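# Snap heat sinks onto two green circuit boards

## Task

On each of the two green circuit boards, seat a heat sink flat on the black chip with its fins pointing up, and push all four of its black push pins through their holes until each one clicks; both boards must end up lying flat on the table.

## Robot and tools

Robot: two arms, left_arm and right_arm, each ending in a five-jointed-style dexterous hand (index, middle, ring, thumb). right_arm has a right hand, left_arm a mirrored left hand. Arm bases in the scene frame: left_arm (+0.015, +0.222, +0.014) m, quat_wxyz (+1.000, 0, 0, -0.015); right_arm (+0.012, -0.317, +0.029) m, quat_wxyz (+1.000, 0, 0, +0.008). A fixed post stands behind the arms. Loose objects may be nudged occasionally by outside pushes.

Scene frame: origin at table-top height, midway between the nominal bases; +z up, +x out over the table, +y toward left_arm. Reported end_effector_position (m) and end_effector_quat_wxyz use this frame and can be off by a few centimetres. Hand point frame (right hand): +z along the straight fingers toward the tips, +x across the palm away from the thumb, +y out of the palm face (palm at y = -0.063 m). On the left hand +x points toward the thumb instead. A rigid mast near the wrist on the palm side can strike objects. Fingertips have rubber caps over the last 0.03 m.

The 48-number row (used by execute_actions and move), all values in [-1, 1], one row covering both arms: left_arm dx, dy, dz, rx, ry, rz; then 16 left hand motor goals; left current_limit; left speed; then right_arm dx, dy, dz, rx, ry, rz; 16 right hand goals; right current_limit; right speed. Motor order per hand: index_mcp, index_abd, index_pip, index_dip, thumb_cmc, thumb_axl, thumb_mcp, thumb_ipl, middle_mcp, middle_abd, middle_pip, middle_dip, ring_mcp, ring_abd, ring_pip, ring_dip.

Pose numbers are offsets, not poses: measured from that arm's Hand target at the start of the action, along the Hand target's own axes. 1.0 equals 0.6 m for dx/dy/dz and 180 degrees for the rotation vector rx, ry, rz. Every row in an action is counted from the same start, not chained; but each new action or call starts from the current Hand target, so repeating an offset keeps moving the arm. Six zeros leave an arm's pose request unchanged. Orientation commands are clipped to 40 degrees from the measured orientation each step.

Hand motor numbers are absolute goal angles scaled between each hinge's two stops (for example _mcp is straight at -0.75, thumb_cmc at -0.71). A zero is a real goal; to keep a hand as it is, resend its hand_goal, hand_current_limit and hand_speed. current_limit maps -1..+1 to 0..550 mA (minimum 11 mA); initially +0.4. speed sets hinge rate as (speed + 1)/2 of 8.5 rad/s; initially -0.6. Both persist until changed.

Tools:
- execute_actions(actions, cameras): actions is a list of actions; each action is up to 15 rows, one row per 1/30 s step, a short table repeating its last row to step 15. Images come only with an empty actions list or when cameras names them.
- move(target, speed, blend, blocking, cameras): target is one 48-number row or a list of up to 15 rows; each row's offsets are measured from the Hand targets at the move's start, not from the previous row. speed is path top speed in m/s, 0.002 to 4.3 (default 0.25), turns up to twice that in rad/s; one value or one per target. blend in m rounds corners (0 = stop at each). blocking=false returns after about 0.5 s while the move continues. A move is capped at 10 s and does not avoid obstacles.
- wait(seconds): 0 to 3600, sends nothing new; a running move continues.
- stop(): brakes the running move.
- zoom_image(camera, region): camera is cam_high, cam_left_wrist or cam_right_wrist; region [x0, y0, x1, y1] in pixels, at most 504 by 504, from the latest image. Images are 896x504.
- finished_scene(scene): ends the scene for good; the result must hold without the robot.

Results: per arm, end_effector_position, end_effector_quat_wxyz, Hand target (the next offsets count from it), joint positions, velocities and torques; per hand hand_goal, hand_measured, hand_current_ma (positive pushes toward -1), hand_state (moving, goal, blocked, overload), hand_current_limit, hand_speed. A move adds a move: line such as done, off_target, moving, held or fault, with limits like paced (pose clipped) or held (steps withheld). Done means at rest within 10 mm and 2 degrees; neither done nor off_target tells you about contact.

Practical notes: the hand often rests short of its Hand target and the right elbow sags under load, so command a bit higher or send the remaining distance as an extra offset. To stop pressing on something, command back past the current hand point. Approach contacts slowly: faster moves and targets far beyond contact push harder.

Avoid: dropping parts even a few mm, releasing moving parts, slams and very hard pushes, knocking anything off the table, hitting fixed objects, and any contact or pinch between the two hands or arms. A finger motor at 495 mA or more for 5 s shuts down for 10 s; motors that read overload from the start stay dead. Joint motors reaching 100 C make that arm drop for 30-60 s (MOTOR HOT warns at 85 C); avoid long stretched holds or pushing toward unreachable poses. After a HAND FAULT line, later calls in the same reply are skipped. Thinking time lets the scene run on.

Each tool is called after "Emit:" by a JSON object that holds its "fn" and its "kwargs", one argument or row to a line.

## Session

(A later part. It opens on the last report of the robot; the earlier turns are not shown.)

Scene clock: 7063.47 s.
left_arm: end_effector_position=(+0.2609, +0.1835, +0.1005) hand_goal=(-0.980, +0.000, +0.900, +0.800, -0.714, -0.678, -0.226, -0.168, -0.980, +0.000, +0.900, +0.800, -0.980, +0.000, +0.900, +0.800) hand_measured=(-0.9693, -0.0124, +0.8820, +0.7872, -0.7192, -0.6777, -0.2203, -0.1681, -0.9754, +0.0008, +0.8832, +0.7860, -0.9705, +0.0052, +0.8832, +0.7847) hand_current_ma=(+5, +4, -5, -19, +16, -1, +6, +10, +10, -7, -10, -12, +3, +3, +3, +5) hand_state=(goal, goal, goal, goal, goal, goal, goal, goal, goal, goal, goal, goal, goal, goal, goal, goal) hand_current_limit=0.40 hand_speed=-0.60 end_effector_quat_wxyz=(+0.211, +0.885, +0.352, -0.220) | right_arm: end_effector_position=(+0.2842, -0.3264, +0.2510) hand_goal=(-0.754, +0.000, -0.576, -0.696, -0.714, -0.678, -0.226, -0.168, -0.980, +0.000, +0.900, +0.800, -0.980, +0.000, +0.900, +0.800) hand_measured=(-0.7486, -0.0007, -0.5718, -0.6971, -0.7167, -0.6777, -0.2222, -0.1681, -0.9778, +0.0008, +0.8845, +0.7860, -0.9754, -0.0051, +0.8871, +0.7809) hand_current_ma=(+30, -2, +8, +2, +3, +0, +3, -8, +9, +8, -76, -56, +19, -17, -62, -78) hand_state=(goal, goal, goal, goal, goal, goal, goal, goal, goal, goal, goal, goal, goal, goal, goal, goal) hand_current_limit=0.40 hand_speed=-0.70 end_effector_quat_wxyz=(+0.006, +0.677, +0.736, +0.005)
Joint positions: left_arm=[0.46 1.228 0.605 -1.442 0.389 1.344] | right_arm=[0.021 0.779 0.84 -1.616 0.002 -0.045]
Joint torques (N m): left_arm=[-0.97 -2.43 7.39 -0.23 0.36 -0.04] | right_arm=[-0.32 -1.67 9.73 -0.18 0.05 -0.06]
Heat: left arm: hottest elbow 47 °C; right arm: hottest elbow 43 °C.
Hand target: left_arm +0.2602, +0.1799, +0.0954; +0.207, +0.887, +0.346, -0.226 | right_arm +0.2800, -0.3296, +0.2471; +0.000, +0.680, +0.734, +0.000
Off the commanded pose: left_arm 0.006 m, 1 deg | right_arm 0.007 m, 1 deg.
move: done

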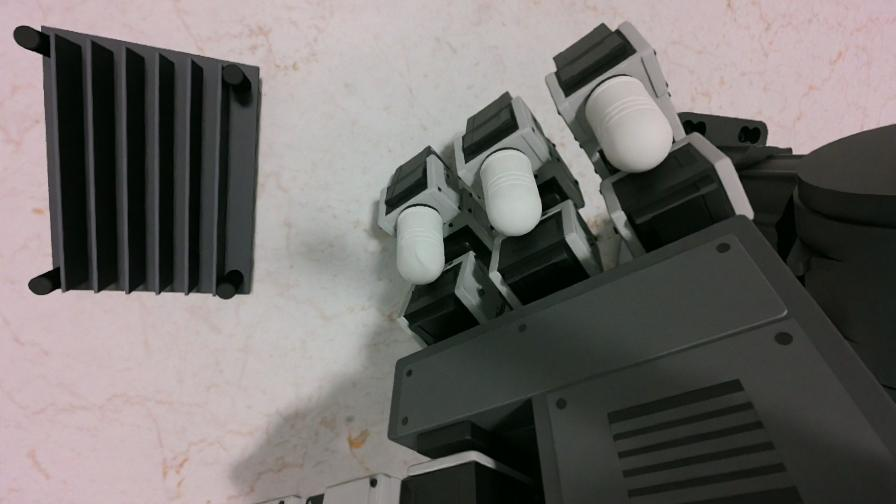

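Emit:
{"fn": "move", "kwargs": {
  "target": [
    [-0.0952,0.0368,-0.1419,0,0,0,-0.98,0,0.9,0.8,-0.714,-0.678,-0.226,-0.168,-0.98,0,0.9,0.8,-0.98,0,0.9,0.8,0.4,-0.6,0,0,0,0,0,0,-0.754,0,-0.576,-0.696,-0.714,-0.678,-0.226,-0.168,-0.98,0,0.9,0.8,-0.98,0,0.9,0.8,0.4,-0.7],
    [-0.0177,0.2310,-0.1745,0.1412,0.1464,0.2450,-0.754,-0.02,-0.576,-0.696,-0.714,-0.678,-0.226,-0.168,-0.98,0,0.9,0.8,-0.754,0.02,-0.576,-0.696,0.4,-0.6,0,0,0,0,0,0,-0.754,0,-0.576,-0.696,-0.714,-0.678,-0.226,-0.168,-0.98,0,0.9,0.8,-0.98,0,0.9,0.8,0.4,-0.7]
  ],
  "speed": [0.1, 0.15],
  "cameras": ["cam_left_wrist"]
}}

Scene clock: 7119.97 s.
left_arm: end_effector_position=(+0.3624, +0.1408, +0.2054) hand_goal=(-0.754, -0.020, -0.576, -0.696, -0.714, -0.678, -0.226, -0.168, -0.980, +0.000, +0.900, +0.800, -0.754, +0.020, -0.576, -0.696) hand_measured=(-0.7511, -0.0109, -0.5731, -0.6958, -0.7104, -0.6777, -0.2203, -0.1681, -0.9754, -0.0007, +0.8832, +0.7847, -0.7523, +0.0096, -0.5731, -0.6945) hand_current_ma=(-10, +5, +0, -5, +6, +0, +7, +14, -6, -5, +0, -14, -9, -3, +0, +4) hand_state=(goal, goal, goal, goal, goal, goal, goal, goal, goal, goal, goal, goal, goal, goal, goal, goal) hand_current_limit=0.40 hand_speed=-0.60 end_effector_quat_wxyz=(+0.002, +1.000, -0.012, -0.016) | right_arm: end_effector_position=(+0.2842, -0.3264, +0.2510) hand_goal=(-0.754, +0.000, -0.576, -0.696, -0.714, -0.678, -0.226, -0.168, -0.980, +0.000, +0.900, +0.800, -0.980, +0.000, +0.900, +0.800) hand_measured=(-0.7486, -0.0007, -0.5718, -0.6971, -0.7167, -0.6767, -0.2222, -0.1672, -0.9778, -0.0007, +0.8845, +0.7860, -0.9754, -0.0051, +0.8871, +0.7809) hand_current_ma=(+21, +2, +10, +0, +1, +2, +11, -9, +7, +5, -70, -53, +13, -14, -57, -75) hand_state=(goal, goal, goal, goal, goal, goal, goal, goal, goal, goal, goal, goal, goal, goal, goal, goal) hand_current_limit=0.40 hand_speed=-0.70 end_effector_quat_wxyz=(+0.006, +0.677, +0.736, +0.005)
Joint positions: left_arm=[0.045 1.232 1.046 -1.417 0.003 1.61] | right_arm=[0.021 0.779 0.84 -1.616 0.002 -0.045]
Joint torques (N m): left_arm=[-0.62 -6.12 14.83 0.53 -0.07 0.07] | right_arm=[-0.21 -1.67 9.76 -0.2 0.05 -0.05]
Heat: left arm: hottest elbow 47 °C; right arm: hottest elbow 42 °C.
Hand target: left_arm +0.3780, +0.1358, +0.2155; +0.000, +1.000, -0.026, +0.000 | right_arm +0.2800, -0.3296, +0.2471; +0.000, +0.680, +0.734, +0.000
Off the commanded pose: left_arm 0.019 m, 2 deg | right_arm 0.007 m, 1 deg.
move: off_target (left_arm); target 2's new numbers were sent with left_arm's hand 0.019 m and 3 deg from that target

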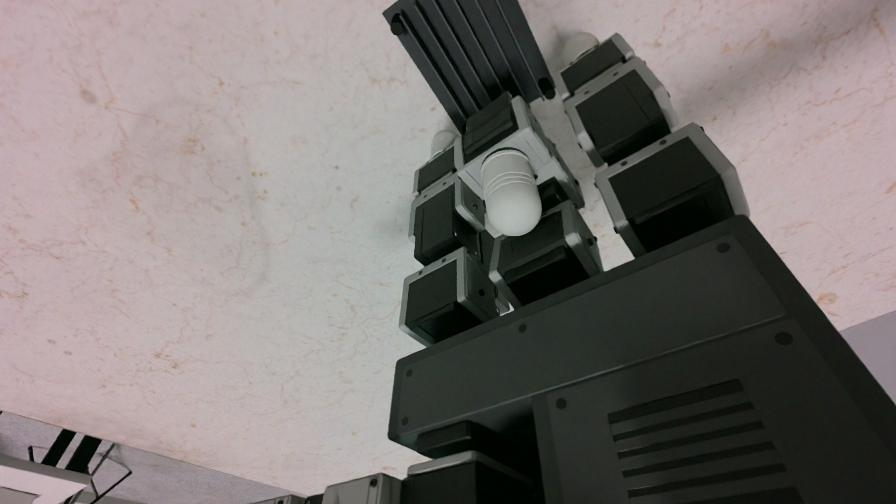

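Emit:
{"fn": "move", "kwargs": {
  "target": [0.0008,0.0313,0.0508,0,0,0.025,-0.754,-0.02,-0.576,-0.696,-0.714,-0.678,-0.226,-0.168,-0.98,0,0.9,0.8,-0.754,0.02,-0.576,-0.696,0.4,-0.6,0,0,0,0,0,0,-0.754,0,-0.576,-0.696,-0.714,-0.678,-0.226,-0.168,-0.98,0,0.9,0.8,-0.98,0,0.9,0.8,0.4,-0.7],
  "speed": 0.08,
  "cameras": ["cam_left_wrist"]
}}

Emit:
{"fn": "zoom_image", "kwargs": {
  "camera": "cam_left_wrist",
  "region": [360, 0, 620, 160]
}}

Scene clock: 7155.10 s.
left_arm: end_effector_position=(+0.3784, +0.1224, +0.1942) hand_goal=(-0.754, -0.020, -0.576, -0.696, -0.714, -0.678, -0.226, -0.168, -0.980, +0.000, +0.900, +0.800, -0.754, +0.020, -0.576, -0.696) hand_measured=(-0.7511, -0.0139, -0.5731, -0.6945, -0.7104, -0.6777, -0.2203, -0.1681, -0.9742, +0.0008, +0.8832, +0.7847, -0.7523, +0.0110, -0.5731, -0.6945) hand_current_ma=(-4, +0, +3, -3, +14, -6, +4, +7, +4, -8, -5, -20, +5, -1, +5, +7) hand_state=(goal, goal, goal, goal, goal, goal, goal, goal, goal, goal, goal, goal, goal, goal, goal, goal) hand_current_limit=0.40 hand_speed=-0.60 end_effector_quat_wxyz=(+0.002, +0.999, -0.051, +0.007) | right_arm: end_effector_position=(+0.2842, -0.3264, +0.2510) hand_goal=(-0.754, +0.000, -0.576, -0.696, -0.714, -0.678, -0.226, -0.168, -0.980, +0.000, +0.900, +0.800, -0.980, +0.000, +0.900, +0.800) hand_measured=(-0.7486, -0.0007, -0.5718, -0.6971, -0.7167, -0.6777, -0.2212, -0.1672, -0.9766, +0.0008, +0.8845, +0.7860, -0.9754, -0.0051, +0.8871, +0.7809) hand_current_ma=(+27, -4, +7, +0, +0, -7, +11, -2, +0, +10, -72, -61, +23, -21, -67, -83) hand_state=(goal, goal, goal, goal, goal, goal, goal, goal, goal, goal, goal, goal, goal, goal, goal, goal) hand_current_limit=0.40 hand_speed=-0.70 end_effector_quat_wxyz=(+0.006, +0.677, +0.736, +0.005)
Joint positions: left_arm=[-0.005 1.269 1.046 -1.333 0.003 1.638] | right_arm=[0.021 0.779 0.84 -1.616 0.002 -0.045]
Joint torques (N m): left_arm=[0.21 -6.89 10.45 1.17 0.01 0.09] | right_arm=[-0.21 -1.61 9.77 -0.18 0.05 -0.05]
Motor temperatures (°C): left_arm=[26 28 52 28 25 27] | right_arm=[26 28 42 26 23 27]
Heat: left arm: hottest elbow 52 °C; right arm: hottest elbow 42 °C.
Hand target: left_arm +0.3776, +0.1170, +0.1850; +0.000, +0.998, -0.065, +0.000 | right_arm +0.2800, -0.3296, +0.2471; +0.000, +0.680, +0.734, +0.000
Off the commanded pose: left_arm 0.011 m, 2 deg | right_arm 0.007 m, 1 deg.
move: off_target (left_arm)

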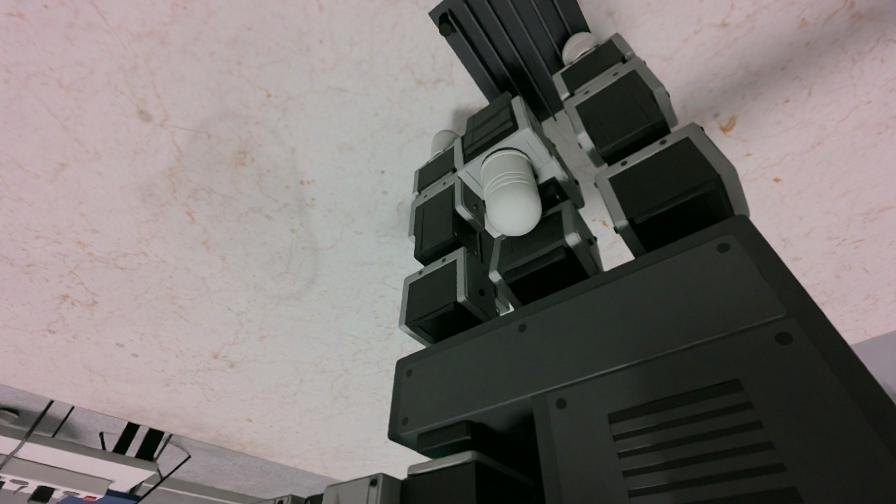

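Scaled by 1.938 from the camera's image (finer frame: 1280x720).

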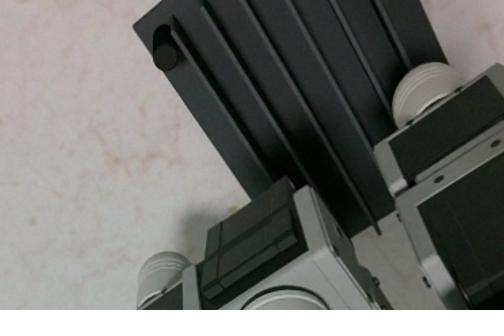

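Emit:
{"fn": "move", "kwargs": {
  "target": [-0.0172,-0.0028,0.04,0,0,0.006,-0.754,-0.02,-0.576,-0.696,-0.714,-0.678,-0.226,-0.168,-0.98,0,0.9,0.8,-0.754,0.02,-0.576,-0.696,0.4,-0.6,0,0,0,0,0,0,-0.754,0,-0.576,-0.696,-0.714,-0.678,-0.226,-0.168,-0.98,0,0.9,0.8,-0.98,0,0.9,0.8,0.4,-0.7],
  "speed": 0.06,
  "cameras": ["cam_left_wrist"]
}}

Emit:
{"fn": "zoom_image", "kwargs": {
  "camera": "cam_left_wrist",
  "region": [360, 0, 620, 160]
}}

Scene clock: 7179.67 s.
left_arm: end_effector_position=(+0.3676, +0.1224, +0.1677) hand_goal=(-0.754, -0.020, -0.576, -0.696, -0.714, -0.678, -0.226, -0.168, -0.980, +0.000, +0.900, +0.800, -0.754, +0.020, -0.576, -0.696) hand_measured=(-0.7511, -0.0139, -0.5731, -0.6945, -0.7104, -0.6767, -0.2203, -0.1672, -0.9754, +0.0008, +0.8832, +0.7847, -0.7511, +0.0110, -0.5744, -0.6945) hand_current_ma=(-6, +1, +0, -7, +18, -4, -6, +7, -2, -9, +0, -16, +0, -8, -1, +7) hand_state=(goal, goal, goal, goal, goal, goal, goal, goal, goal, goal, goal, goal, goal, goal, goal, goal) hand_current_limit=0.40 hand_speed=-0.60 end_effector_quat_wxyz=(+0.002, +0.998, -0.064, +0.004) | right_arm: end_effector_position=(+0.2842, -0.3264, +0.2510) hand_goal=(-0.754, +0.000, -0.576, -0.696, -0.714, -0.678, -0.226, -0.168, -0.980, +0.000, +0.900, +0.800, -0.980, +0.000, +0.900, +0.800) hand_measured=(-0.7486, -0.0007, -0.5718, -0.6971, -0.7167, -0.6777, -0.2222, -0.1681, -0.9766, -0.0007, +0.8845, +0.7860, -0.9754, -0.0051, +0.8858, +0.7821) hand_current_ma=(+25, +2, +9, -3, +3, +0, +14, -8, +2, +4, -60, -57, +22, -14, -63, -82) hand_state=(goal, goal, goal, goal, goal, goal, goal, goal, goal, goal, goal, goal, goal, goal, goal, goal) hand_current_limit=0.40 hand_speed=-0.70 end_effector_quat_wxyz=(+0.006, +0.677, +0.736, +0.005)
Joint positions: left_arm=[-0.005 1.269 0.974 -1.268 0.003 1.665] | right_arm=[0.021 0.779 0.84 -1.616 0.002 -0.045]
Joint torques (N m): left_arm=[0.38 -7.06 10.11 1.06 0 0.06] | right_arm=[-0.21 -1.67 9.77 -0.16 0.05 -0.05]
Heat: left arm: hottest elbow 50 °C; right arm: hottest elbow 41 °C.
Hand target: left_arm +0.3677, +0.1200, +0.1610; +0.000, +0.997, -0.074, +0.000 | right_arm +0.2800, -0.3296, +0.2471; +0.000, +0.680, +0.734, +0.000
Off the commanded pose: left_arm 0.007 m, 1 deg | right_arm 0.007 m, 1 deg.
move: done

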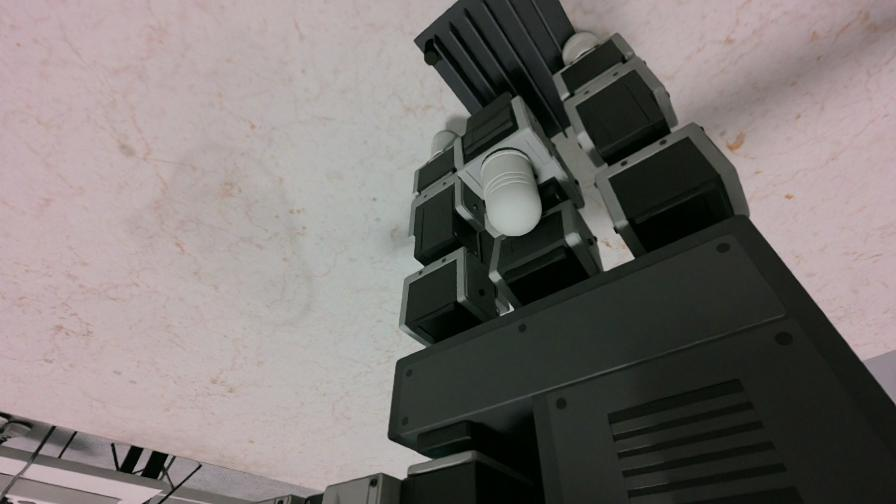

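Scaled by 1.938 from the camera's image (finer frame: 1280x720).

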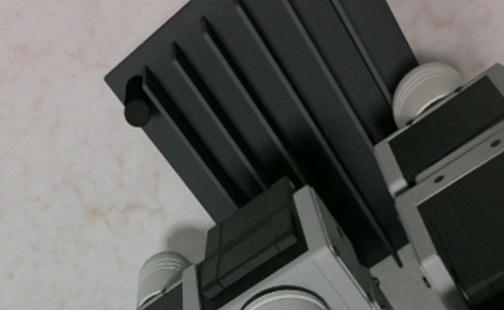

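Emit:
{"fn": "move", "kwargs": {
  "target": [0,0,0.033,0,0,0,-0.754,-0.02,-0.576,-0.696,-0.714,-0.678,-0.226,-0.168,-0.98,0,0.9,0.8,-0.754,0.02,-0.576,-0.696,0.4,-0.6,0,0,0,0,0,0,-0.754,0,-0.576,-0.696,-0.714,-0.678,-0.226,-0.168,-0.98,0,0.9,0.8,-0.98,0,0.9,0.8,0.4,-0.7],
  "speed": 0.04,
  "cameras": ["cam_left_wrist"]
}}

Emit:
{"fn": "zoom_image", "kwargs": {
  "camera": "cam_left_wrist",
  "region": [360, 0, 620, 160]
}}

Scene clock: 7193.70 s.
left_arm: end_effector_position=(+0.3667, +0.1224, +0.1488) hand_goal=(-0.754, -0.020, -0.576, -0.696, -0.714, -0.678, -0.226, -0.168, -0.980, +0.000, +0.900, +0.800, -0.754, +0.020, -0.576, -0.696) hand_measured=(-0.7511, -0.0124, -0.5718, -0.6945, -0.7117, -0.6777, -0.2203, -0.1681, -0.9742, +0.0023, +0.8832, +0.7847, -0.7523, +0.0257, -0.5744, -0.6932) hand_current_ma=(-4, +4, +3, -9, +9, -2, +5, +6, -11, +2, -7, -14, -4, +0, +8, +12) hand_state=(goal, goal, goal, goal, goal, goal, goal, goal, goal, goal, goal, goal, goal, goal, goal, goal) hand_current_limit=0.40 hand_speed=-0.60 end_effector_quat_wxyz=(+0.002, +0.998, -0.065, +0.004) | right_arm: end_effector_position=(+0.2842, -0.3264, +0.2510) hand_goal=(-0.754, +0.000, -0.576, -0.696, -0.714, -0.678, -0.226, -0.168, -0.980, +0.000, +0.900, +0.800, -0.980, +0.000, +0.900, +0.800) hand_measured=(-0.7486, -0.0007, -0.5731, -0.6971, -0.7167, -0.6767, -0.2222, -0.1681, -0.9766, -0.0007, +0.8845, +0.7860, -0.9754, -0.0051, +0.8871, +0.7809) hand_current_ma=(+18, -2, +7, +2, +0, +2, +18, -11, -1, +1, -76, -62, +18, -14, -64, -81) hand_state=(goal, goal, goal, goal, goal, goal, goal, goal, goal, goal, goal, goal, goal, goal, goal, goal) hand_current_limit=0.40 hand_speed=-0.70 end_effector_quat_wxyz=(+0.006, +0.677, +0.736, +0.005)
Joint positions: left_arm=[-0.005 1.285 0.936 -1.215 0.003 1.666] | right_arm=[0.021 0.779 0.84 -1.616 0.002 -0.045]
Joint torques (N m): left_arm=[0.62 -7.71 10.39 0.96 -0.01 0.1] | right_arm=[-0.21 -1.73 9.8 -0.17 0.05 -0.05]
Heat: left arm: hottest elbow 51 °C; right arm: hottest elbow 41 °C.
Hand target: left_arm +0.3677, +0.1200, +0.1412; +0.000, +0.997, -0.074, +0.000 | right_arm +0.2800, -0.3296, +0.2471; +0.000, +0.680, +0.734, +0.000
Off the commanded pose: left_arm 0.008 m, 1 deg | right_arm 0.007 m, 1 deg.
move: done

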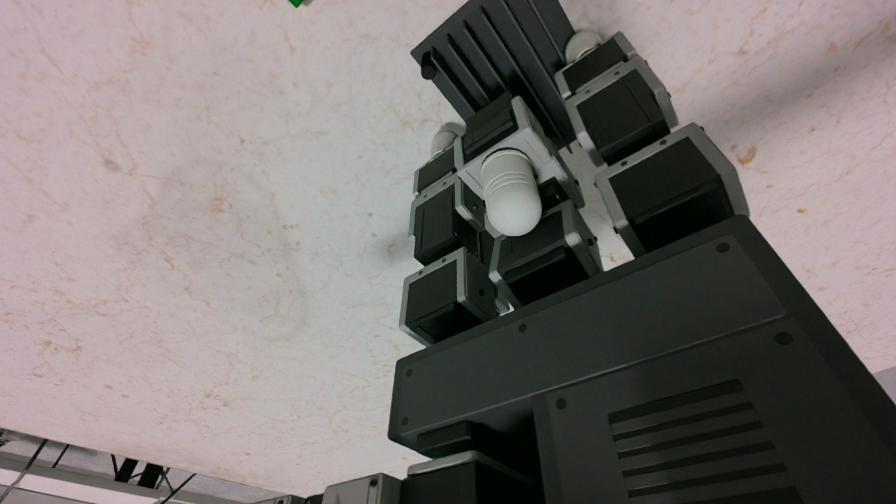

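Scaled by 1.938 from the camera's image (finer frame: 1280x720).

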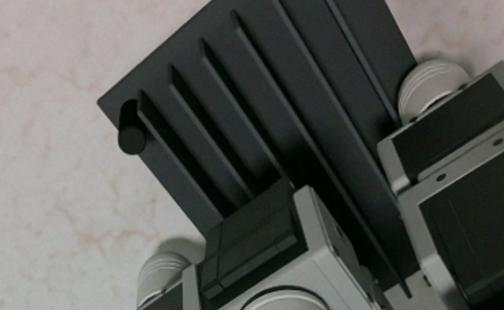

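Emit:
{"fn": "move", "kwargs": {
  "target": [0.001,0,0,0,0,0,-0.754,0.3,-0.576,-0.696,-0.714,-0.678,-0.226,-0.168,-0.98,0,0.9,0.8,-0.754,-0.3,-0.576,-0.696,-0.5,-0.9,0,0,0,0,0,0,-0.754,0,-0.576,-0.696,-0.714,-0.678,-0.226,-0.168,-0.98,0,0.9,0.8,-0.98,0,0.9,0.8,0.4,-0.7],
  "speed": 0.04,
  "cameras": ["cam_left_wrist"]
}}

Emit:
{"fn": "zoom_image", "kwargs": {
  "camera": "cam_left_wrist",
  "region": [360, 0, 620, 160]
}}

Scene clock: 7202.90 s.
left_arm: end_effector_position=(+0.3669, +0.1224, +0.1484) hand_goal=(-0.754, +0.300, -0.576, -0.696, -0.714, -0.678, -0.226, -0.168, -0.980, +0.000, +0.900, +0.800, -0.754, -0.300, -0.576, -0.696) hand_measured=(-0.7511, +0.0975, -0.5718, -0.6932, -0.7104, -0.6777, -0.2203, -0.1672, -0.9754, +0.0023, +0.8820, +0.7847, -0.7511, -0.0578, -0.5731, -0.6945) hand_current_ma=(-7, -36, +6, -11, +12, -2, +4, +3, -5, -12, -11, -20, -12, +66, +2, +5) hand_state=(goal, moving, goal, goal, goal, goal, goal, goal, goal, goal, goal, goal, goal, moving, goal, goal) hand_current_limit=-0.50 hand_speed=-0.90 end_effector_quat_wxyz=(+0.002, +0.998, -0.065, +0.004) | right_arm: end_effector_position=(+0.2842, -0.3264, +0.2510) hand_goal=(-0.754, +0.000, -0.576, -0.696, -0.714, -0.678, -0.226, -0.168, -0.980, +0.000, +0.900, +0.800, -0.980, +0.000, +0.900, +0.800) hand_measured=(-0.7486, -0.0007, -0.5718, -0.6971, -0.7167, -0.6777, -0.2222, -0.1681, -0.9766, -0.0007, +0.8845, +0.7860, -0.9742, -0.0051, +0.8871, +0.7821) hand_current_ma=(+23, -2, +17, -3, +0, -7, +10, -11, -1, +1, -65, -65, +22, -10, -64, -84) hand_state=(goal, goal, goal, goal, goal, goal, goal, goal, goal, goal, goal, goal, goal, goal, goal, goal) hand_current_limit=0.40 hand_speed=-0.70 end_effector_quat_wxyz=(+0.006, +0.677, +0.736, +0.005)
Joint positions: left_arm=[-0.005 1.286 0.936 -1.214 0.003 1.666] | right_arm=[0.021 0.779 0.84 -1.616 0.002 -0.045]
Joint torques (N m): left_arm=[0.56 -7.24 10.28 1.09 -0.01 0.06] | right_arm=[-0.26 -1.67 9.77 -0.17 0.05 -0.05]
Heat: left arm: hottest elbow 50 °C; right arm: hottest elbow 41 °C.
Hand target: left_arm +0.3683, +0.1199, +0.1412; +0.000, +0.997, -0.074, +0.000 | right_arm +0.2800, -0.3296, +0.2471; +0.000, +0.680, +0.734, +0.000
Off the commanded pose: left_arm 0.008 m, 1 deg | right_arm 0.007 m, 1 deg.
move: done

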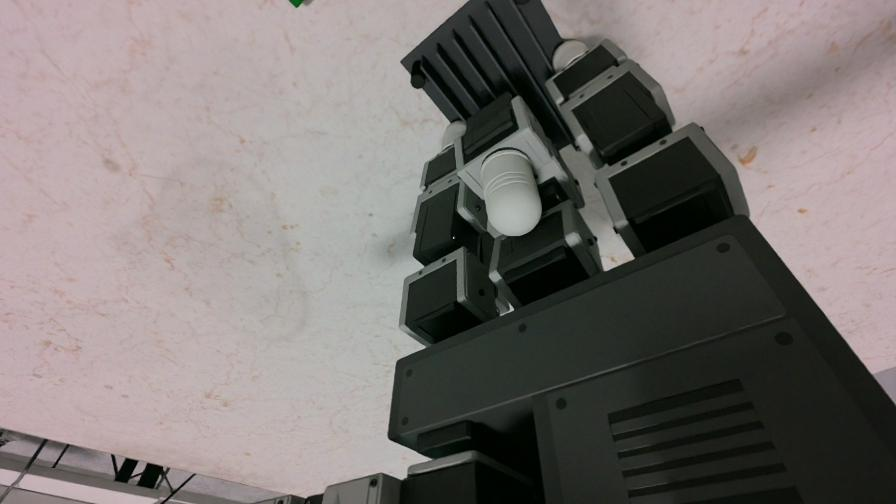

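Scaled by 1.938 from the camera's image (finer frame: 1280x720).

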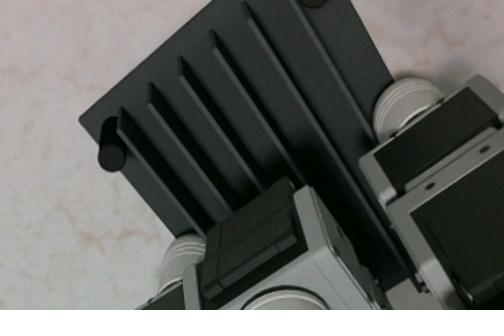

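Emit:
{"fn": "move", "kwargs": {
  "target": [-0.001,0,0,0,0,0,-0.754,0.6,-0.576,-0.696,-0.714,-0.678,-0.226,-0.168,-0.98,0,0.9,0.8,-0.754,-0.6,-0.576,-0.696,-0.2,-0.9,0,0,0,0,0,0,-0.754,0,-0.576,-0.696,-0.714,-0.678,-0.226,-0.168,-0.98,0,0.9,0.8,-0.98,0,0.9,0.8,0.4,-0.7],
  "speed": 0.04,
  "cameras": ["cam_left_wrist"]
}}

Emit:
{"fn": "zoom_image", "kwargs": {
  "camera": "cam_left_wrist",
  "region": [360, 0, 620, 160]
}}

Scene clock: 7214.70 s.
left_arm: end_effector_position=(+0.3669, +0.1224, +0.1484) hand_goal=(-0.754, +0.600, -0.576, -0.696, -0.714, -0.678, -0.226, -0.168, -0.980, +0.000, +0.900, +0.800, -0.754, -0.600, -0.576, -0.696) hand_measured=(-0.7511, +0.0990, -0.5731, -0.6945, -0.7104, -0.6777, -0.2193, -0.1691, -0.9754, +0.0023, +0.8845, +0.7847, -0.7523, -0.0578, -0.5744, -0.6932) hand_current_ma=(-3, -211, +3, -12, +3, -3, +3, +14, -3, -4, -5, -17, -5, +218, -2, +10) hand_state=(goal, blocked, goal, goal, goal, goal, goal, goal, goal, goal, goal, goal, goal, blocked, goal, goal) hand_current_limit=-0.20 hand_speed=-0.90 end_effector_quat_wxyz=(+0.002, +0.998, -0.065, +0.004) | right_arm: end_effector_position=(+0.2842, -0.3264, +0.2510) hand_goal=(-0.754, +0.000, -0.576, -0.696, -0.714, -0.678, -0.226, -0.168, -0.980, +0.000, +0.900, +0.800, -0.980, +0.000, +0.900, +0.800) hand_measured=(-0.7486, -0.0007, -0.5731, -0.6971, -0.7167, -0.6767, -0.2212, -0.1681, -0.9766, +0.0008, +0.8845, +0.7860, -0.9742, -0.0051, +0.8871, +0.7809) hand_current_ma=(+22, -2, +15, +4, +1, -1, +21, -6, +1, +3, -68, -55, +21, -18, -60, -80) hand_state=(goal, goal, goal, goal, goal, goal, goal, goal, goal, goal, goal, goal, goal, goal, goal, goal) hand_current_limit=0.40 hand_speed=-0.70 end_effector_quat_wxyz=(+0.006, +0.677, +0.736, +0.005)
Joint positions: left_arm=[-0.005 1.286 0.936 -1.214 0.003 1.666] | right_arm=[0.021 0.779 0.84 -1.616 0.002 -0.045]
Joint torques (N m): left_arm=[-0.32 -6.18 10.41 1.17 0.04 0.11] | right_arm=[-0.21 -1.61 9.74 -0.17 0.05 -0.05]
Heat: left arm: hottest elbow 50 °C; right arm: hottest elbow 41 °C.
Hand target: left_arm +0.3677, +0.1200, +0.1412; +0.000, +0.997, -0.074, +0.000 | right_arm +0.2800, -0.3296, +0.2471; +0.000, +0.680, +0.734, +0.000
Off the commanded pose: left_arm 0.008 m, 1 deg | right_arm 0.007 m, 1 deg.
move: done

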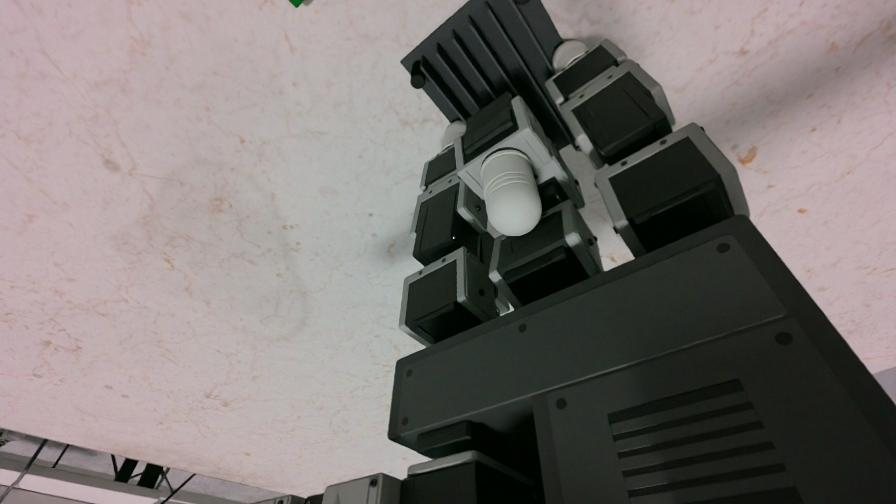

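Scaled by 1.938 from the camera's image (finer frame: 1280x720).

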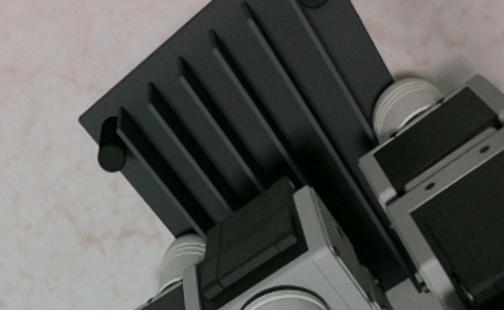

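Emit:
{"fn": "move", "kwargs": {
  "target": [0.001,0,0,0,0,0,-0.754,0.6,-0.576,-0.696,-0.714,-0.678,-0.226,-0.168,-0.98,0,0.9,0.8,-0.754,-0.6,-0.576,-0.696,0.74,-0.9,0,0,0,0,0,0,-0.754,0,-0.576,-0.696,-0.714,-0.678,-0.226,-0.168,-0.98,0,0.9,0.8,-0.98,0,0.9,0.8,0.4,-0.7],
  "speed": 0.04
}}

Emit:
{"fn": "move", "kwargs": {
  "target": [0,0,-0.11,0,0,0,-0.754,0.6,-0.576,-0.696,-0.714,-0.678,-0.226,-0.168,-0.98,0,0.9,0.8,-0.754,-0.6,-0.576,-0.696,0.74,-0.9,0,0,0,0,0,0,-0.754,0,-0.576,-0.696,-0.714,-0.678,-0.226,-0.168,-0.98,0,0.9,0.8,-0.98,0,0.9,0.8,0.4,-0.7],
  "speed": 0.05,
  "cameras": ["cam_left_wrist"]
}}

Emit:
{"fn": "zoom_image", "kwargs": {
  "camera": "cam_left_wrist",
  "region": [360, 0, 620, 160]
}}

Scene clock: 7252.57 s.
left_arm: end_effector_position=(+0.3669, +0.1224, +0.1484) hand_goal=(-0.754, +0.600, -0.576, -0.696, -0.714, -0.678, -0.226, -0.168, -0.980, +0.000, +0.900, +0.800, -0.754, -0.600, -0.576, -0.696) hand_measured=(-0.7511, +0.1004, -0.5731, -0.6945, -0.7104, -0.6777, -0.2193, -0.1681, -0.9754, +0.0023, +0.8832, +0.7860, -0.7523, -0.0607, -0.5744, -0.6945) hand_current_ma=(-2, -427, -5, -6, +7, -9, +1, +12, -2, -5, -3, -13, -10, +444, +8, +12) hand_state=(goal, blocked, goal, goal, goal, goal, goal, goal, goal, goal, goal, goal, goal, moving, goal, goal) hand_current_limit=0.74 hand_speed=-0.90 end_effector_quat_wxyz=(+0.002, +0.998, -0.065, +0.004) | right_arm: end_effector_position=(+0.2842, -0.3264, +0.2510) hand_goal=(-0.754, +0.000, -0.576, -0.696, -0.714, -0.678, -0.226, -0.168, -0.980, +0.000, +0.900, +0.800, -0.980, +0.000, +0.900, +0.800) hand_measured=(-0.7486, -0.0007, -0.5718, -0.6971, -0.7167, -0.6777, -0.2222, -0.1681, -0.9766, +0.0008, +0.8845, +0.7860, -0.9754, -0.0051, +0.8871, +0.7809) hand_current_ma=(+25, -4, +11, +0, +4, -3, +18, -5, +7, +5, -62, -55, +16, -9, -52, -83) hand_state=(goal, goal, goal, goal, goal, goal, goal, goal, goal, goal, goal, goal, goal, goal, goal, goal) hand_current_limit=0.40 hand_speed=-0.70 end_effector_quat_wxyz=(+0.006, +0.677, +0.736, +0.005)
Joint positions: left_arm=[-0.005 1.286 0.936 -1.214 0.003 1.666] | right_arm=[0.021 0.779 0.84 -1.616 0.002 -0.045]
Joint torques (N m): left_arm=[0.38 -7.41 10.4 1.28 0 0.07] | right_arm=[-0.21 -1.67 9.77 -0.2 0.05 -0.05]
Heat: left arm: hottest elbow 49 °C; right arm: hottest elbow 41 °C.
Hand target: left_arm +0.3683, +0.1199, +0.1412; +0.000, +0.997, -0.074, +0.000 | right_arm +0.2800, -0.3296, +0.2471; +0.000, +0.680, +0.734, +0.000
Off the commanded pose: left_arm 0.008 m, 1 deg | right_arm 0.007 m, 1 deg.
move: done

Scene clock: 7254.47 s.
left_arm: end_effector_position=(+0.3553, +0.1228, +0.1804) hand_goal=(-0.754, +0.600, -0.576, -0.696, -0.714, -0.678, -0.226, -0.168, -0.980, +0.000, +0.900, +0.800, -0.754, -0.600, -0.576, -0.696) hand_measured=(-0.7498, +0.0975, -0.5731, -0.6945, -0.7104, -0.6767, -0.2203, -0.1681, -0.9742, +0.0008, +0.8832, +0.7847, -0.7559, -0.0637, -0.5795, -0.7034) hand_current_ma=(-7, -422, +4, -6, +13, -7, +5, +8, +2, -3, -9, -14, -11, +467, -6, +4) hand_state=(goal, blocked, goal, goal, goal, goal, goal, goal, goal, goal, goal, goal, goal, blocked, goal, goal) hand_current_limit=0.74 hand_speed=-0.90 end_effector_quat_wxyz=(+0.003, +0.997, -0.065, -0.030) | right_arm: end_effector_position=(+0.2842, -0.3264, +0.2510) hand_goal=(-0.754, +0.000, -0.576, -0.696, -0.714, -0.678, -0.226, -0.168, -0.980, +0.000, +0.900, +0.800, -0.980, +0.000, +0.900, +0.800) hand_measured=(-0.7486, -0.0007, -0.5718, -0.6971, -0.7154, -0.6777, -0.2222, -0.1681, -0.9766, +0.0008, +0.8845, +0.7860, -0.9754, -0.0051, +0.8871, +0.7809) hand_current_ma=(+25, -3, +15, +2, -5, +1, +12, -6, +8, -2, -74, -51, +24, -16, -58, -81) hand_state=(goal, goal, goal, goal, goal, goal, goal, goal, goal, goal, goal, goal, goal, goal, goal, goal) hand_current_limit=0.40 hand_speed=-0.70 end_effector_quat_wxyz=(+0.006, +0.677, +0.736, +0.005)
Joint positions: left_arm=[-0.005 1.271 1.012 -1.371 0.003 1.666] | right_arm=[0.021 0.779 0.84 -1.616 0.002 -0.045]
Joint torques (N m): left_arm=[1.38 -9.41 15.46 -0.09 0.03 -0.03] | right_arm=[-0.26 -1.67 9.74 -0.16 0.05 -0.05]
Heat: left arm: hottest elbow 49 °C; right arm: hottest elbow 41 °C.
Hand target: left_arm +0.3682, +0.1199, +0.2072; +0.000, +0.997, -0.074, +0.000 | right_arm +0.2800, -0.3296, +0.2471; +0.000, +0.680, +0.734, +0.000
Off the commanded pose: left_arm 0.030 m, 4 deg | right_arm 0.007 m, 1 deg.
move: off_target (left_arm)

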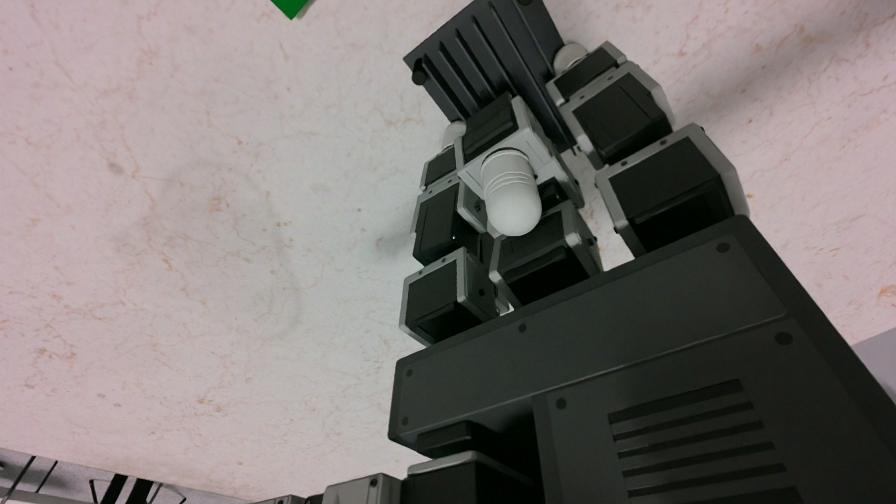

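Scaled by 1.938 from the camera's image (finer frame: 1280x720).

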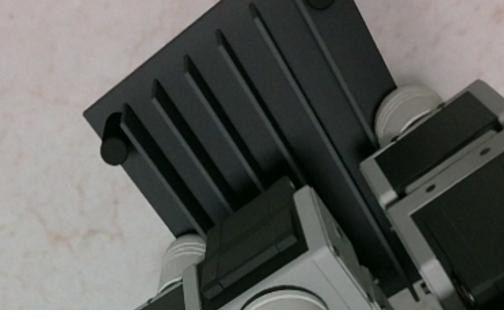

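Emit:
{"fn": "move", "kwargs": {
  "target": [0.067,0.0893,-0.0467,0,0,-0.5344,-0.754,0.6,-0.576,-0.696,-0.714,-0.678,-0.226,-0.168,-0.98,0,0.9,0.8,-0.754,-0.6,-0.576,-0.696,0.74,-0.9,0,0,0,0,0,0,-0.754,0,-0.576,-0.696,-0.714,-0.678,-0.226,-0.168,-0.98,0,0.9,0.8,-0.98,0,0.9,0.8,0.4,-0.7],
  "speed": 0.12,
  "cameras": ["cam_left_wrist", "cam_high"]
}}

Scene clock: 7276.23 s.
left_arm: end_effector_position=(+0.3887, +0.0737, +0.2149) hand_goal=(-0.754, +0.600, -0.576, -0.696, -0.714, -0.678, -0.226, -0.168, -0.980, +0.000, +0.900, +0.800, -0.754, -0.600, -0.576, -0.696) hand_measured=(-0.7486, +0.0975, -0.5731, -0.6945, -0.7117, -0.6777, -0.2203, -0.1681, -0.9754, +0.0008, +0.8832, +0.7847, -0.7523, -0.0622, -0.5731, -0.7009) hand_current_ma=(-5, -426, -1, +0, +10, -6, +2, +14, -2, -6, -6, -15, -8, +463, +10, +9) hand_state=(goal, blocked, goal, goal, goal, goal, goal, goal, goal, goal, goal, goal, goal, blocked, goal, goal) hand_current_limit=0.74 hand_speed=-0.90 end_effector_quat_wxyz=(-0.015, +0.720, +0.694, -0.006) | right_arm: end_effector_position=(+0.2842, -0.3264, +0.2510) hand_goal=(-0.754, +0.000, -0.576, -0.696, -0.714, -0.678, -0.226, -0.168, -0.980, +0.000, +0.900, +0.800, -0.980, +0.000, +0.900, +0.800) hand_measured=(-0.7486, -0.0007, -0.5718, -0.6971, -0.7167, -0.6767, -0.2222, -0.1681, -0.9766, +0.0008, +0.8845, +0.7860, -0.9754, -0.0051, +0.8871, +0.7821) hand_current_ma=(+18, -7, +9, +7, +1, +3, +19, -14, +3, -3, -80, -66, +27, -11, -61, -84) hand_state=(goal, goal, goal, goal, goal, goal, goal, goal, goal, goal, goal, goal, goal, goal, goal, goal) hand_current_limit=0.40 hand_speed=-0.70 end_effector_quat_wxyz=(+0.006, +0.677, +0.736, +0.005)
Joint positions: left_arm=[-0.496 1.244 1.087 -1.446 0.003 -0.488] | right_arm=[0.021 0.779 0.84 -1.616 0.002 -0.045]
Joint torques (N m): left_arm=[0.21 -6.95 16.21 -0.08 -0.14 -0.12] | right_arm=[-0.15 -1.61 9.76 -0.18 0.05 -0.05]
Heat: left arm: hottest elbow 52 °C; right arm: hottest elbow 41 °C.
Hand target: left_arm +0.4000, +0.0610, +0.2352; +0.000, +0.721, +0.693, +0.000 | right_arm +0.2800, -0.3296, +0.2471; +0.000, +0.680, +0.734, +0.000
Off the commanded pose: left_arm 0.026 m, 2 deg | right_arm 0.007 m, 1 deg.
move: off_target (left_arm)
Images, in order (width x height): cam_high 896x504, cam_left_wrist 896x504.

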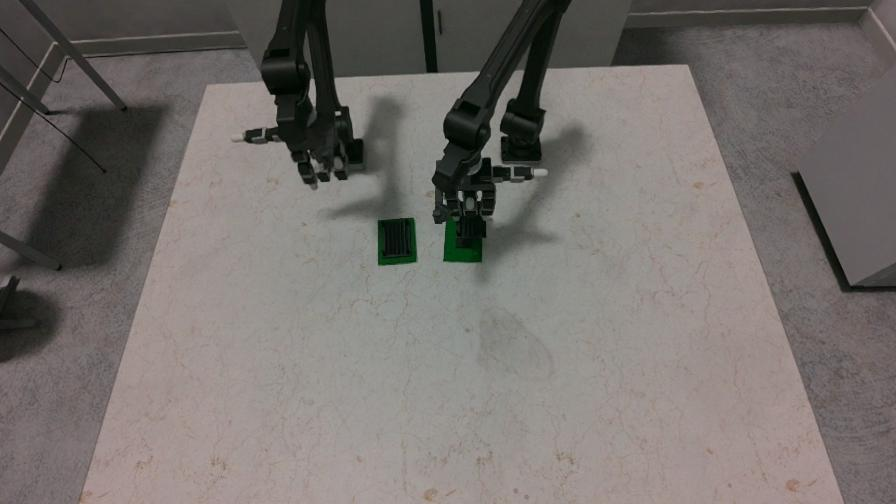

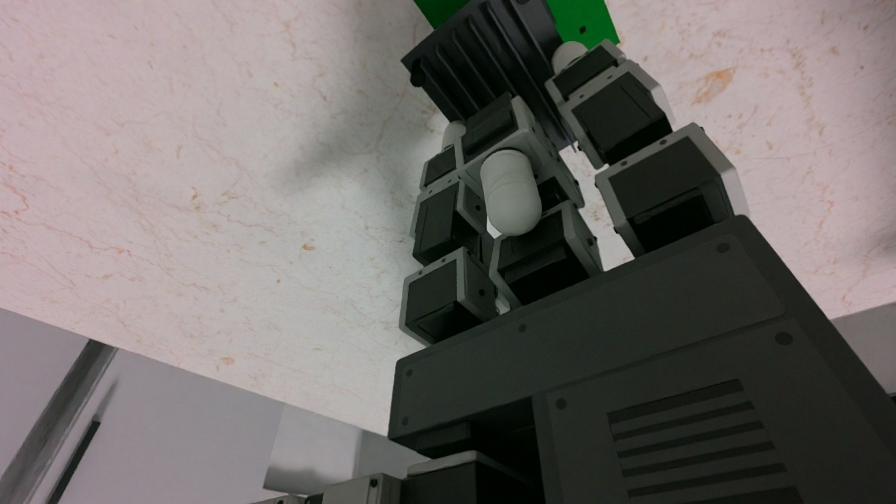

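Emit:
{"fn": "zoom_image", "kwargs": {
  "camera": "cam_left_wrist",
  "region": [400, 0, 640, 150]
}}

Emit:
{"fn": "zoom_image", "kwargs": {
  "camera": "cam_left_wrist",
  "region": [550, 0, 630, 60]
}}

Scaled by 2.100 from the camera's image (finer frame: 1280x720).

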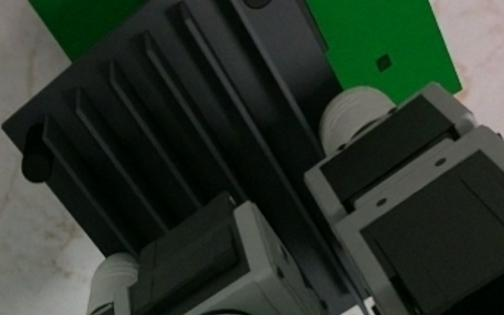

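Scaled by 6.300 from the camera's image (finer frame: 1280x720).

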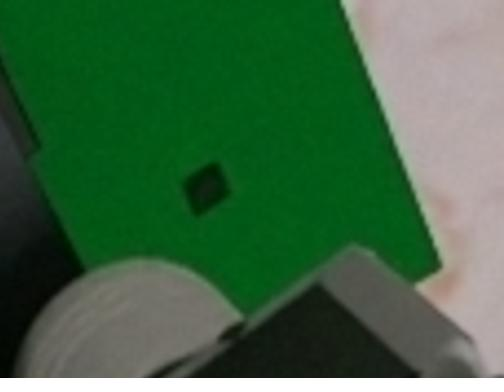

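Emit:
{"fn": "move", "kwargs": {
  "target": [-0.028,0.0112,0.07,0,0,0.0056,-0.754,0.6,-0.576,-0.696,-0.714,-0.678,-0.226,-0.168,-0.98,0,0.9,0.8,-0.754,-0.6,-0.576,-0.696,0.74,-0.9,0,0,0,0,0,0,-0.754,0,-0.576,-0.696,-0.714,-0.678,-0.226,-0.168,-0.98,0,0.9,0.8,-0.98,0,0.9,0.8,0.4,-0.7],
  "speed": 0.08,
  "cameras": ["cam_left_wrist"]
}}

Emit:
{"fn": "zoom_image", "kwargs": {
  "camera": "cam_left_wrist",
  "region": [380, 0, 640, 160]
}}

Scene clock: 7344.47 s.
left_arm: end_effector_position=(+0.4041, +0.0513, +0.1929) hand_goal=(-0.754, +0.600, -0.576, -0.696, -0.714, -0.678, -0.226, -0.168, -0.980, +0.000, +0.900, +0.800, -0.754, -0.600, -0.576, -0.696) hand_measured=(-0.7486, +0.0990, -0.5718, -0.6945, -0.7117, -0.6777, -0.2203, -0.1681, -0.9742, +0.0008, +0.8820, +0.7860, -0.7523, -0.0622, -0.5744, -0.7022) hand_current_ma=(+1, -425, +4, -11, +8, -5, +8, +8, -2, -5, -3, -17, -4, +468, +1, +11) hand_state=(goal, blocked, goal, goal, goal, goal, goal, goal, goal, goal, goal, goal, goal, blocked, goal, goal) hand_current_limit=0.74 hand_speed=-0.90 end_effector_quat_wxyz=(-0.003, +0.726, +0.687, -0.003) | right_arm: end_effector_position=(+0.2842, -0.3264, +0.2510) hand_goal=(-0.754, +0.000, -0.576, -0.696, -0.714, -0.678, -0.226, -0.168, -0.980, +0.000, +0.900, +0.800, -0.980, +0.000, +0.900, +0.800) hand_measured=(-0.7486, -0.0007, -0.5718, -0.6971, -0.7167, -0.6777, -0.2212, -0.1672, -0.9766, +0.0008, +0.8845, +0.7860, -0.9754, -0.0051, +0.8871, +0.7809) hand_current_ma=(+27, +2, +17, +4, -1, -10, +8, -14, +4, +3, -68, -51, +22, -16, -57, -79) hand_state=(goal, goal, goal, goal, goal, goal, goal, goal, goal, goal, goal, goal, goal, goal, goal, goal) hand_current_limit=0.40 hand_speed=-0.70 end_effector_quat_wxyz=(+0.006, +0.677, +0.736, +0.005)
Joint positions: left_arm=[-0.525 1.304 1.076 -1.351 0.003 -0.499] | right_arm=[0.021 0.779 0.84 -1.616 0.002 -0.045]
Joint torques (N m): left_arm=[0.32 -8.12 11.36 0.9 -0.19 -0.2] | right_arm=[-0.32 -1.67 9.74 -0.18 0.05 -0.05]
Motor temperatures (°C): left_arm=[26 28 61 28 25 27] | right_arm=[26 28 41 26 23 27]
Heat: left arm: hottest elbow 61 °C; right arm: hottest elbow 41 °C.
Hand target: left_arm +0.4060, +0.0439, +0.1932; +0.000, +0.727, +0.686, +0.000 | right_arm +0.2800, -0.3296, +0.2471; +0.000, +0.680, +0.734, +0.000
Off the commanded pose: left_arm 0.008 m, 1 deg | right_arm 0.007 m, 1 deg.
move: done

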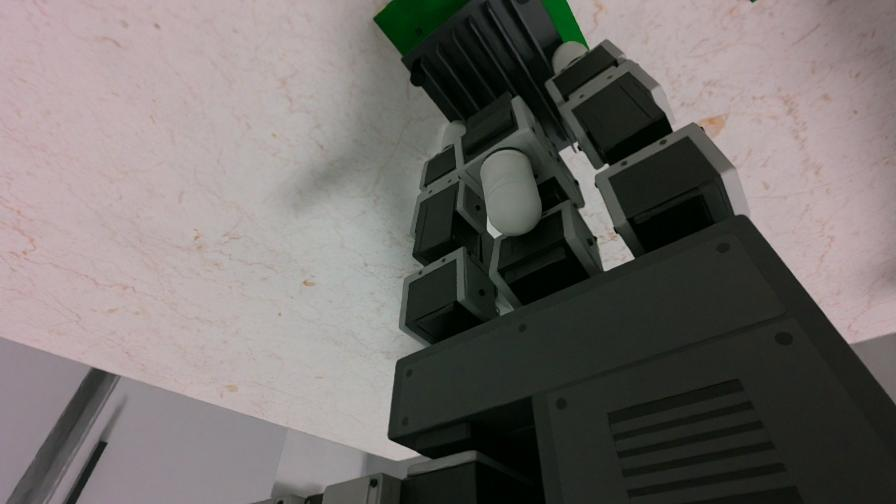

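Scaled by 1.938 from the camera's image (finer frame: 1280x720).

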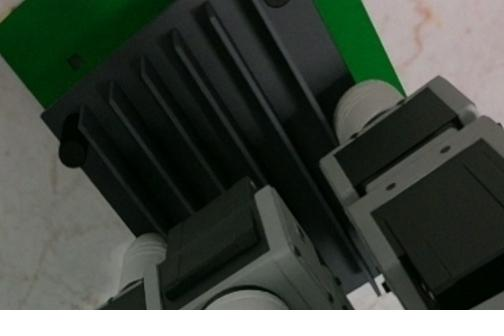

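Emit:
{"fn": "zoom_image", "kwargs": {
  "camera": "cam_left_wrist",
  "region": [370, 0, 470, 100]
}}

Emit:
{"fn": "zoom_image", "kwargs": {
  "camera": "cam_left_wrist",
  "region": [500, 0, 600, 60]
}}

Scaled by 5.040 from the camera's image (finer frame: 1280x720).

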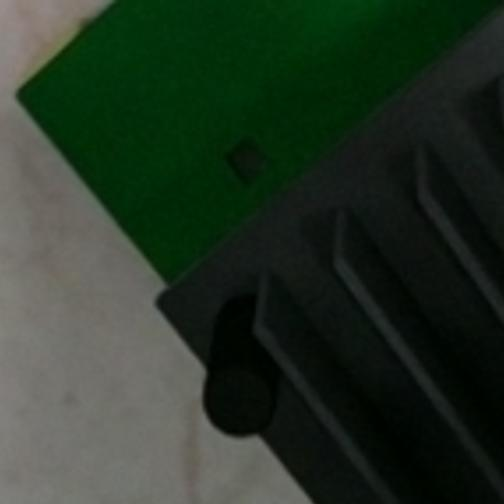

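Scaled by 5.040 from the camera's image (finer frame: 1280x720).

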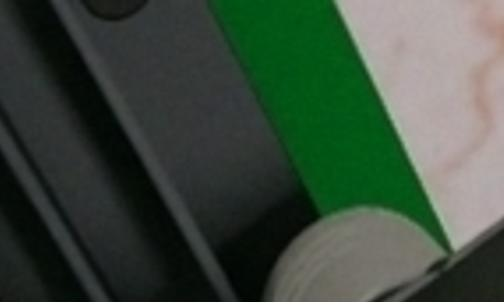

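Emit:
{"fn": "move", "kwargs": {
  "target": [0,0.0033,0.042,0,0,0,-0.754,0.6,-0.576,-0.696,-0.714,-0.678,-0.226,-0.168,-0.98,0,0.9,0.8,-0.754,-0.6,-0.576,-0.696,0.74,-0.9,0,0,0,0,0,0,-0.754,0,-0.576,-0.696,-0.714,-0.678,-0.226,-0.168,-0.98,0,0.9,0.8,-0.98,0,0.9,0.8,0.4,-0.7],
  "speed": 0.05,
  "cameras": ["cam_left_wrist"]
}}

Emit:
{"fn": "zoom_image", "kwargs": {
  "camera": "cam_left_wrist",
  "region": [370, 0, 470, 100]
}}

Emit:
{"fn": "zoom_image", "kwargs": {
  "camera": "cam_left_wrist",
  "region": [500, 0, 600, 60]
}}

Scene clock: 7414.47 s.
left_arm: end_effector_position=(+0.4059, +0.0502, +0.1680) hand_goal=(-0.754, +0.600, -0.576, -0.696, -0.714, -0.678, -0.226, -0.168, -0.980, +0.000, +0.900, +0.800, -0.754, -0.600, -0.576, -0.696) hand_measured=(-0.7486, +0.0975, -0.5731, -0.6945, -0.7104, -0.6767, -0.2193, -0.1681, -0.9754, +0.0008, +0.8820, +0.7860, -0.7523, -0.0622, -0.5757, -0.7009) hand_current_ma=(-5, -416, +7, -10, +6, -1, +5, +12, -3, -10, -6, -15, -10, +465, -1, +14) hand_state=(goal, blocked, goal, goal, goal, goal, goal, goal, goal, goal, goal, goal, goal, blocked, goal, goal) hand_current_limit=0.74 hand_speed=-0.90 end_effector_quat_wxyz=(-0.003, +0.726, +0.688, -0.003) | right_arm: end_effector_position=(+0.2842, -0.3264, +0.2510) hand_goal=(-0.754, +0.000, -0.576, -0.696, -0.714, -0.678, -0.226, -0.168, -0.980, +0.000, +0.900, +0.800, -0.980, +0.000, +0.900, +0.800) hand_measured=(-0.7486, -0.0007, -0.5718, -0.6971, -0.7154, -0.6767, -0.2222, -0.1681, -0.9766, +0.0008, +0.8845, +0.7860, -0.9754, -0.0051, +0.8871, +0.7809) hand_current_ma=(+19, -6, +14, +6, +2, -3, +13, -7, +12, +5, -71, -53, +25, -18, -64, -75) hand_state=(goal, goal, goal, goal, goal, goal, goal, goal, goal, goal, goal, goal, goal, goal, goal, goal) hand_current_limit=0.40 hand_speed=-0.70 end_effector_quat_wxyz=(+0.006, +0.677, +0.736, +0.005)
Joint positions: left_arm=[-0.525 1.326 1.03 -1.281 0.003 -0.5] | right_arm=[0.021 0.779 0.84 -1.616 0.002 -0.045]
Joint torques (N m): left_arm=[-0.21 -8.29 11.06 0.88 -0.07 -0.19] | right_arm=[-0.32 -1.61 9.73 -0.17 0.05 -0.05]
Motor temperatures (°C): left_arm=[26 28 52 28 25 27] | right_arm=[26 28 41 26 23 27]
Heat: left arm: hottest elbow 52 °C; right arm: hottest elbow 41 °C.
Hand target: left_arm +0.4081, +0.0437, +0.1682; +0.001, +0.727, +0.686, +0.000 | right_arm +0.2800, -0.3296, +0.2471; +0.000, +0.680, +0.734, +0.000
Off the commanded pose: left_arm 0.007 m, 1 deg | right_arm 0.007 m, 1 deg.
move: done

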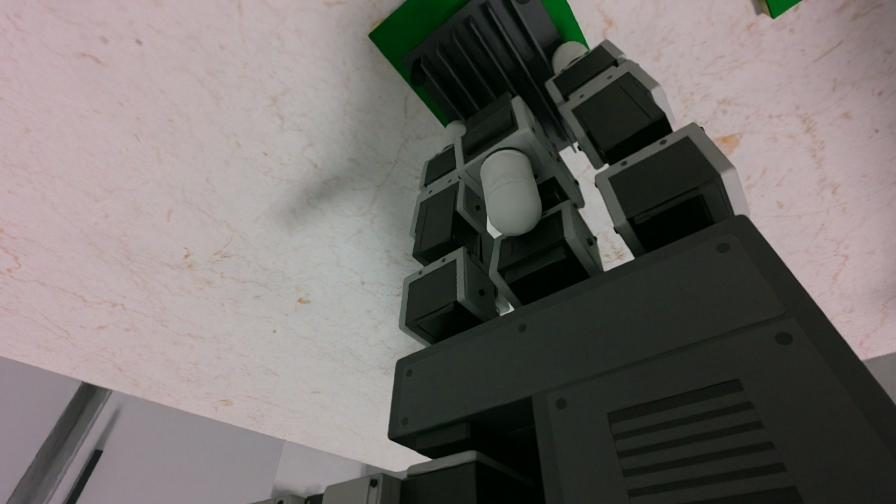

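Scaled by 5.040 from the camera's image (finer frame: 1280x720).

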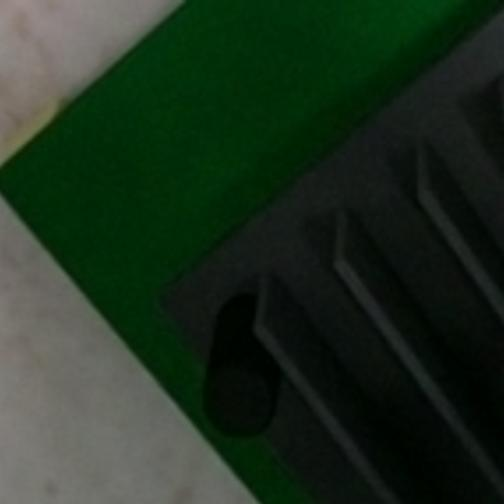

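Scaled by 5.040 from the camera's image (finer frame: 1280x720).

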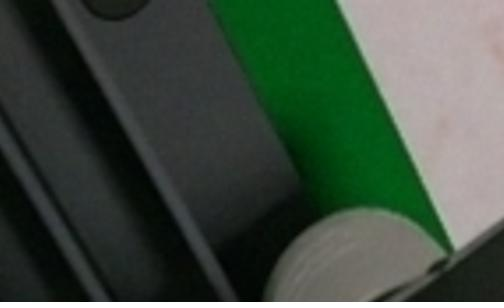

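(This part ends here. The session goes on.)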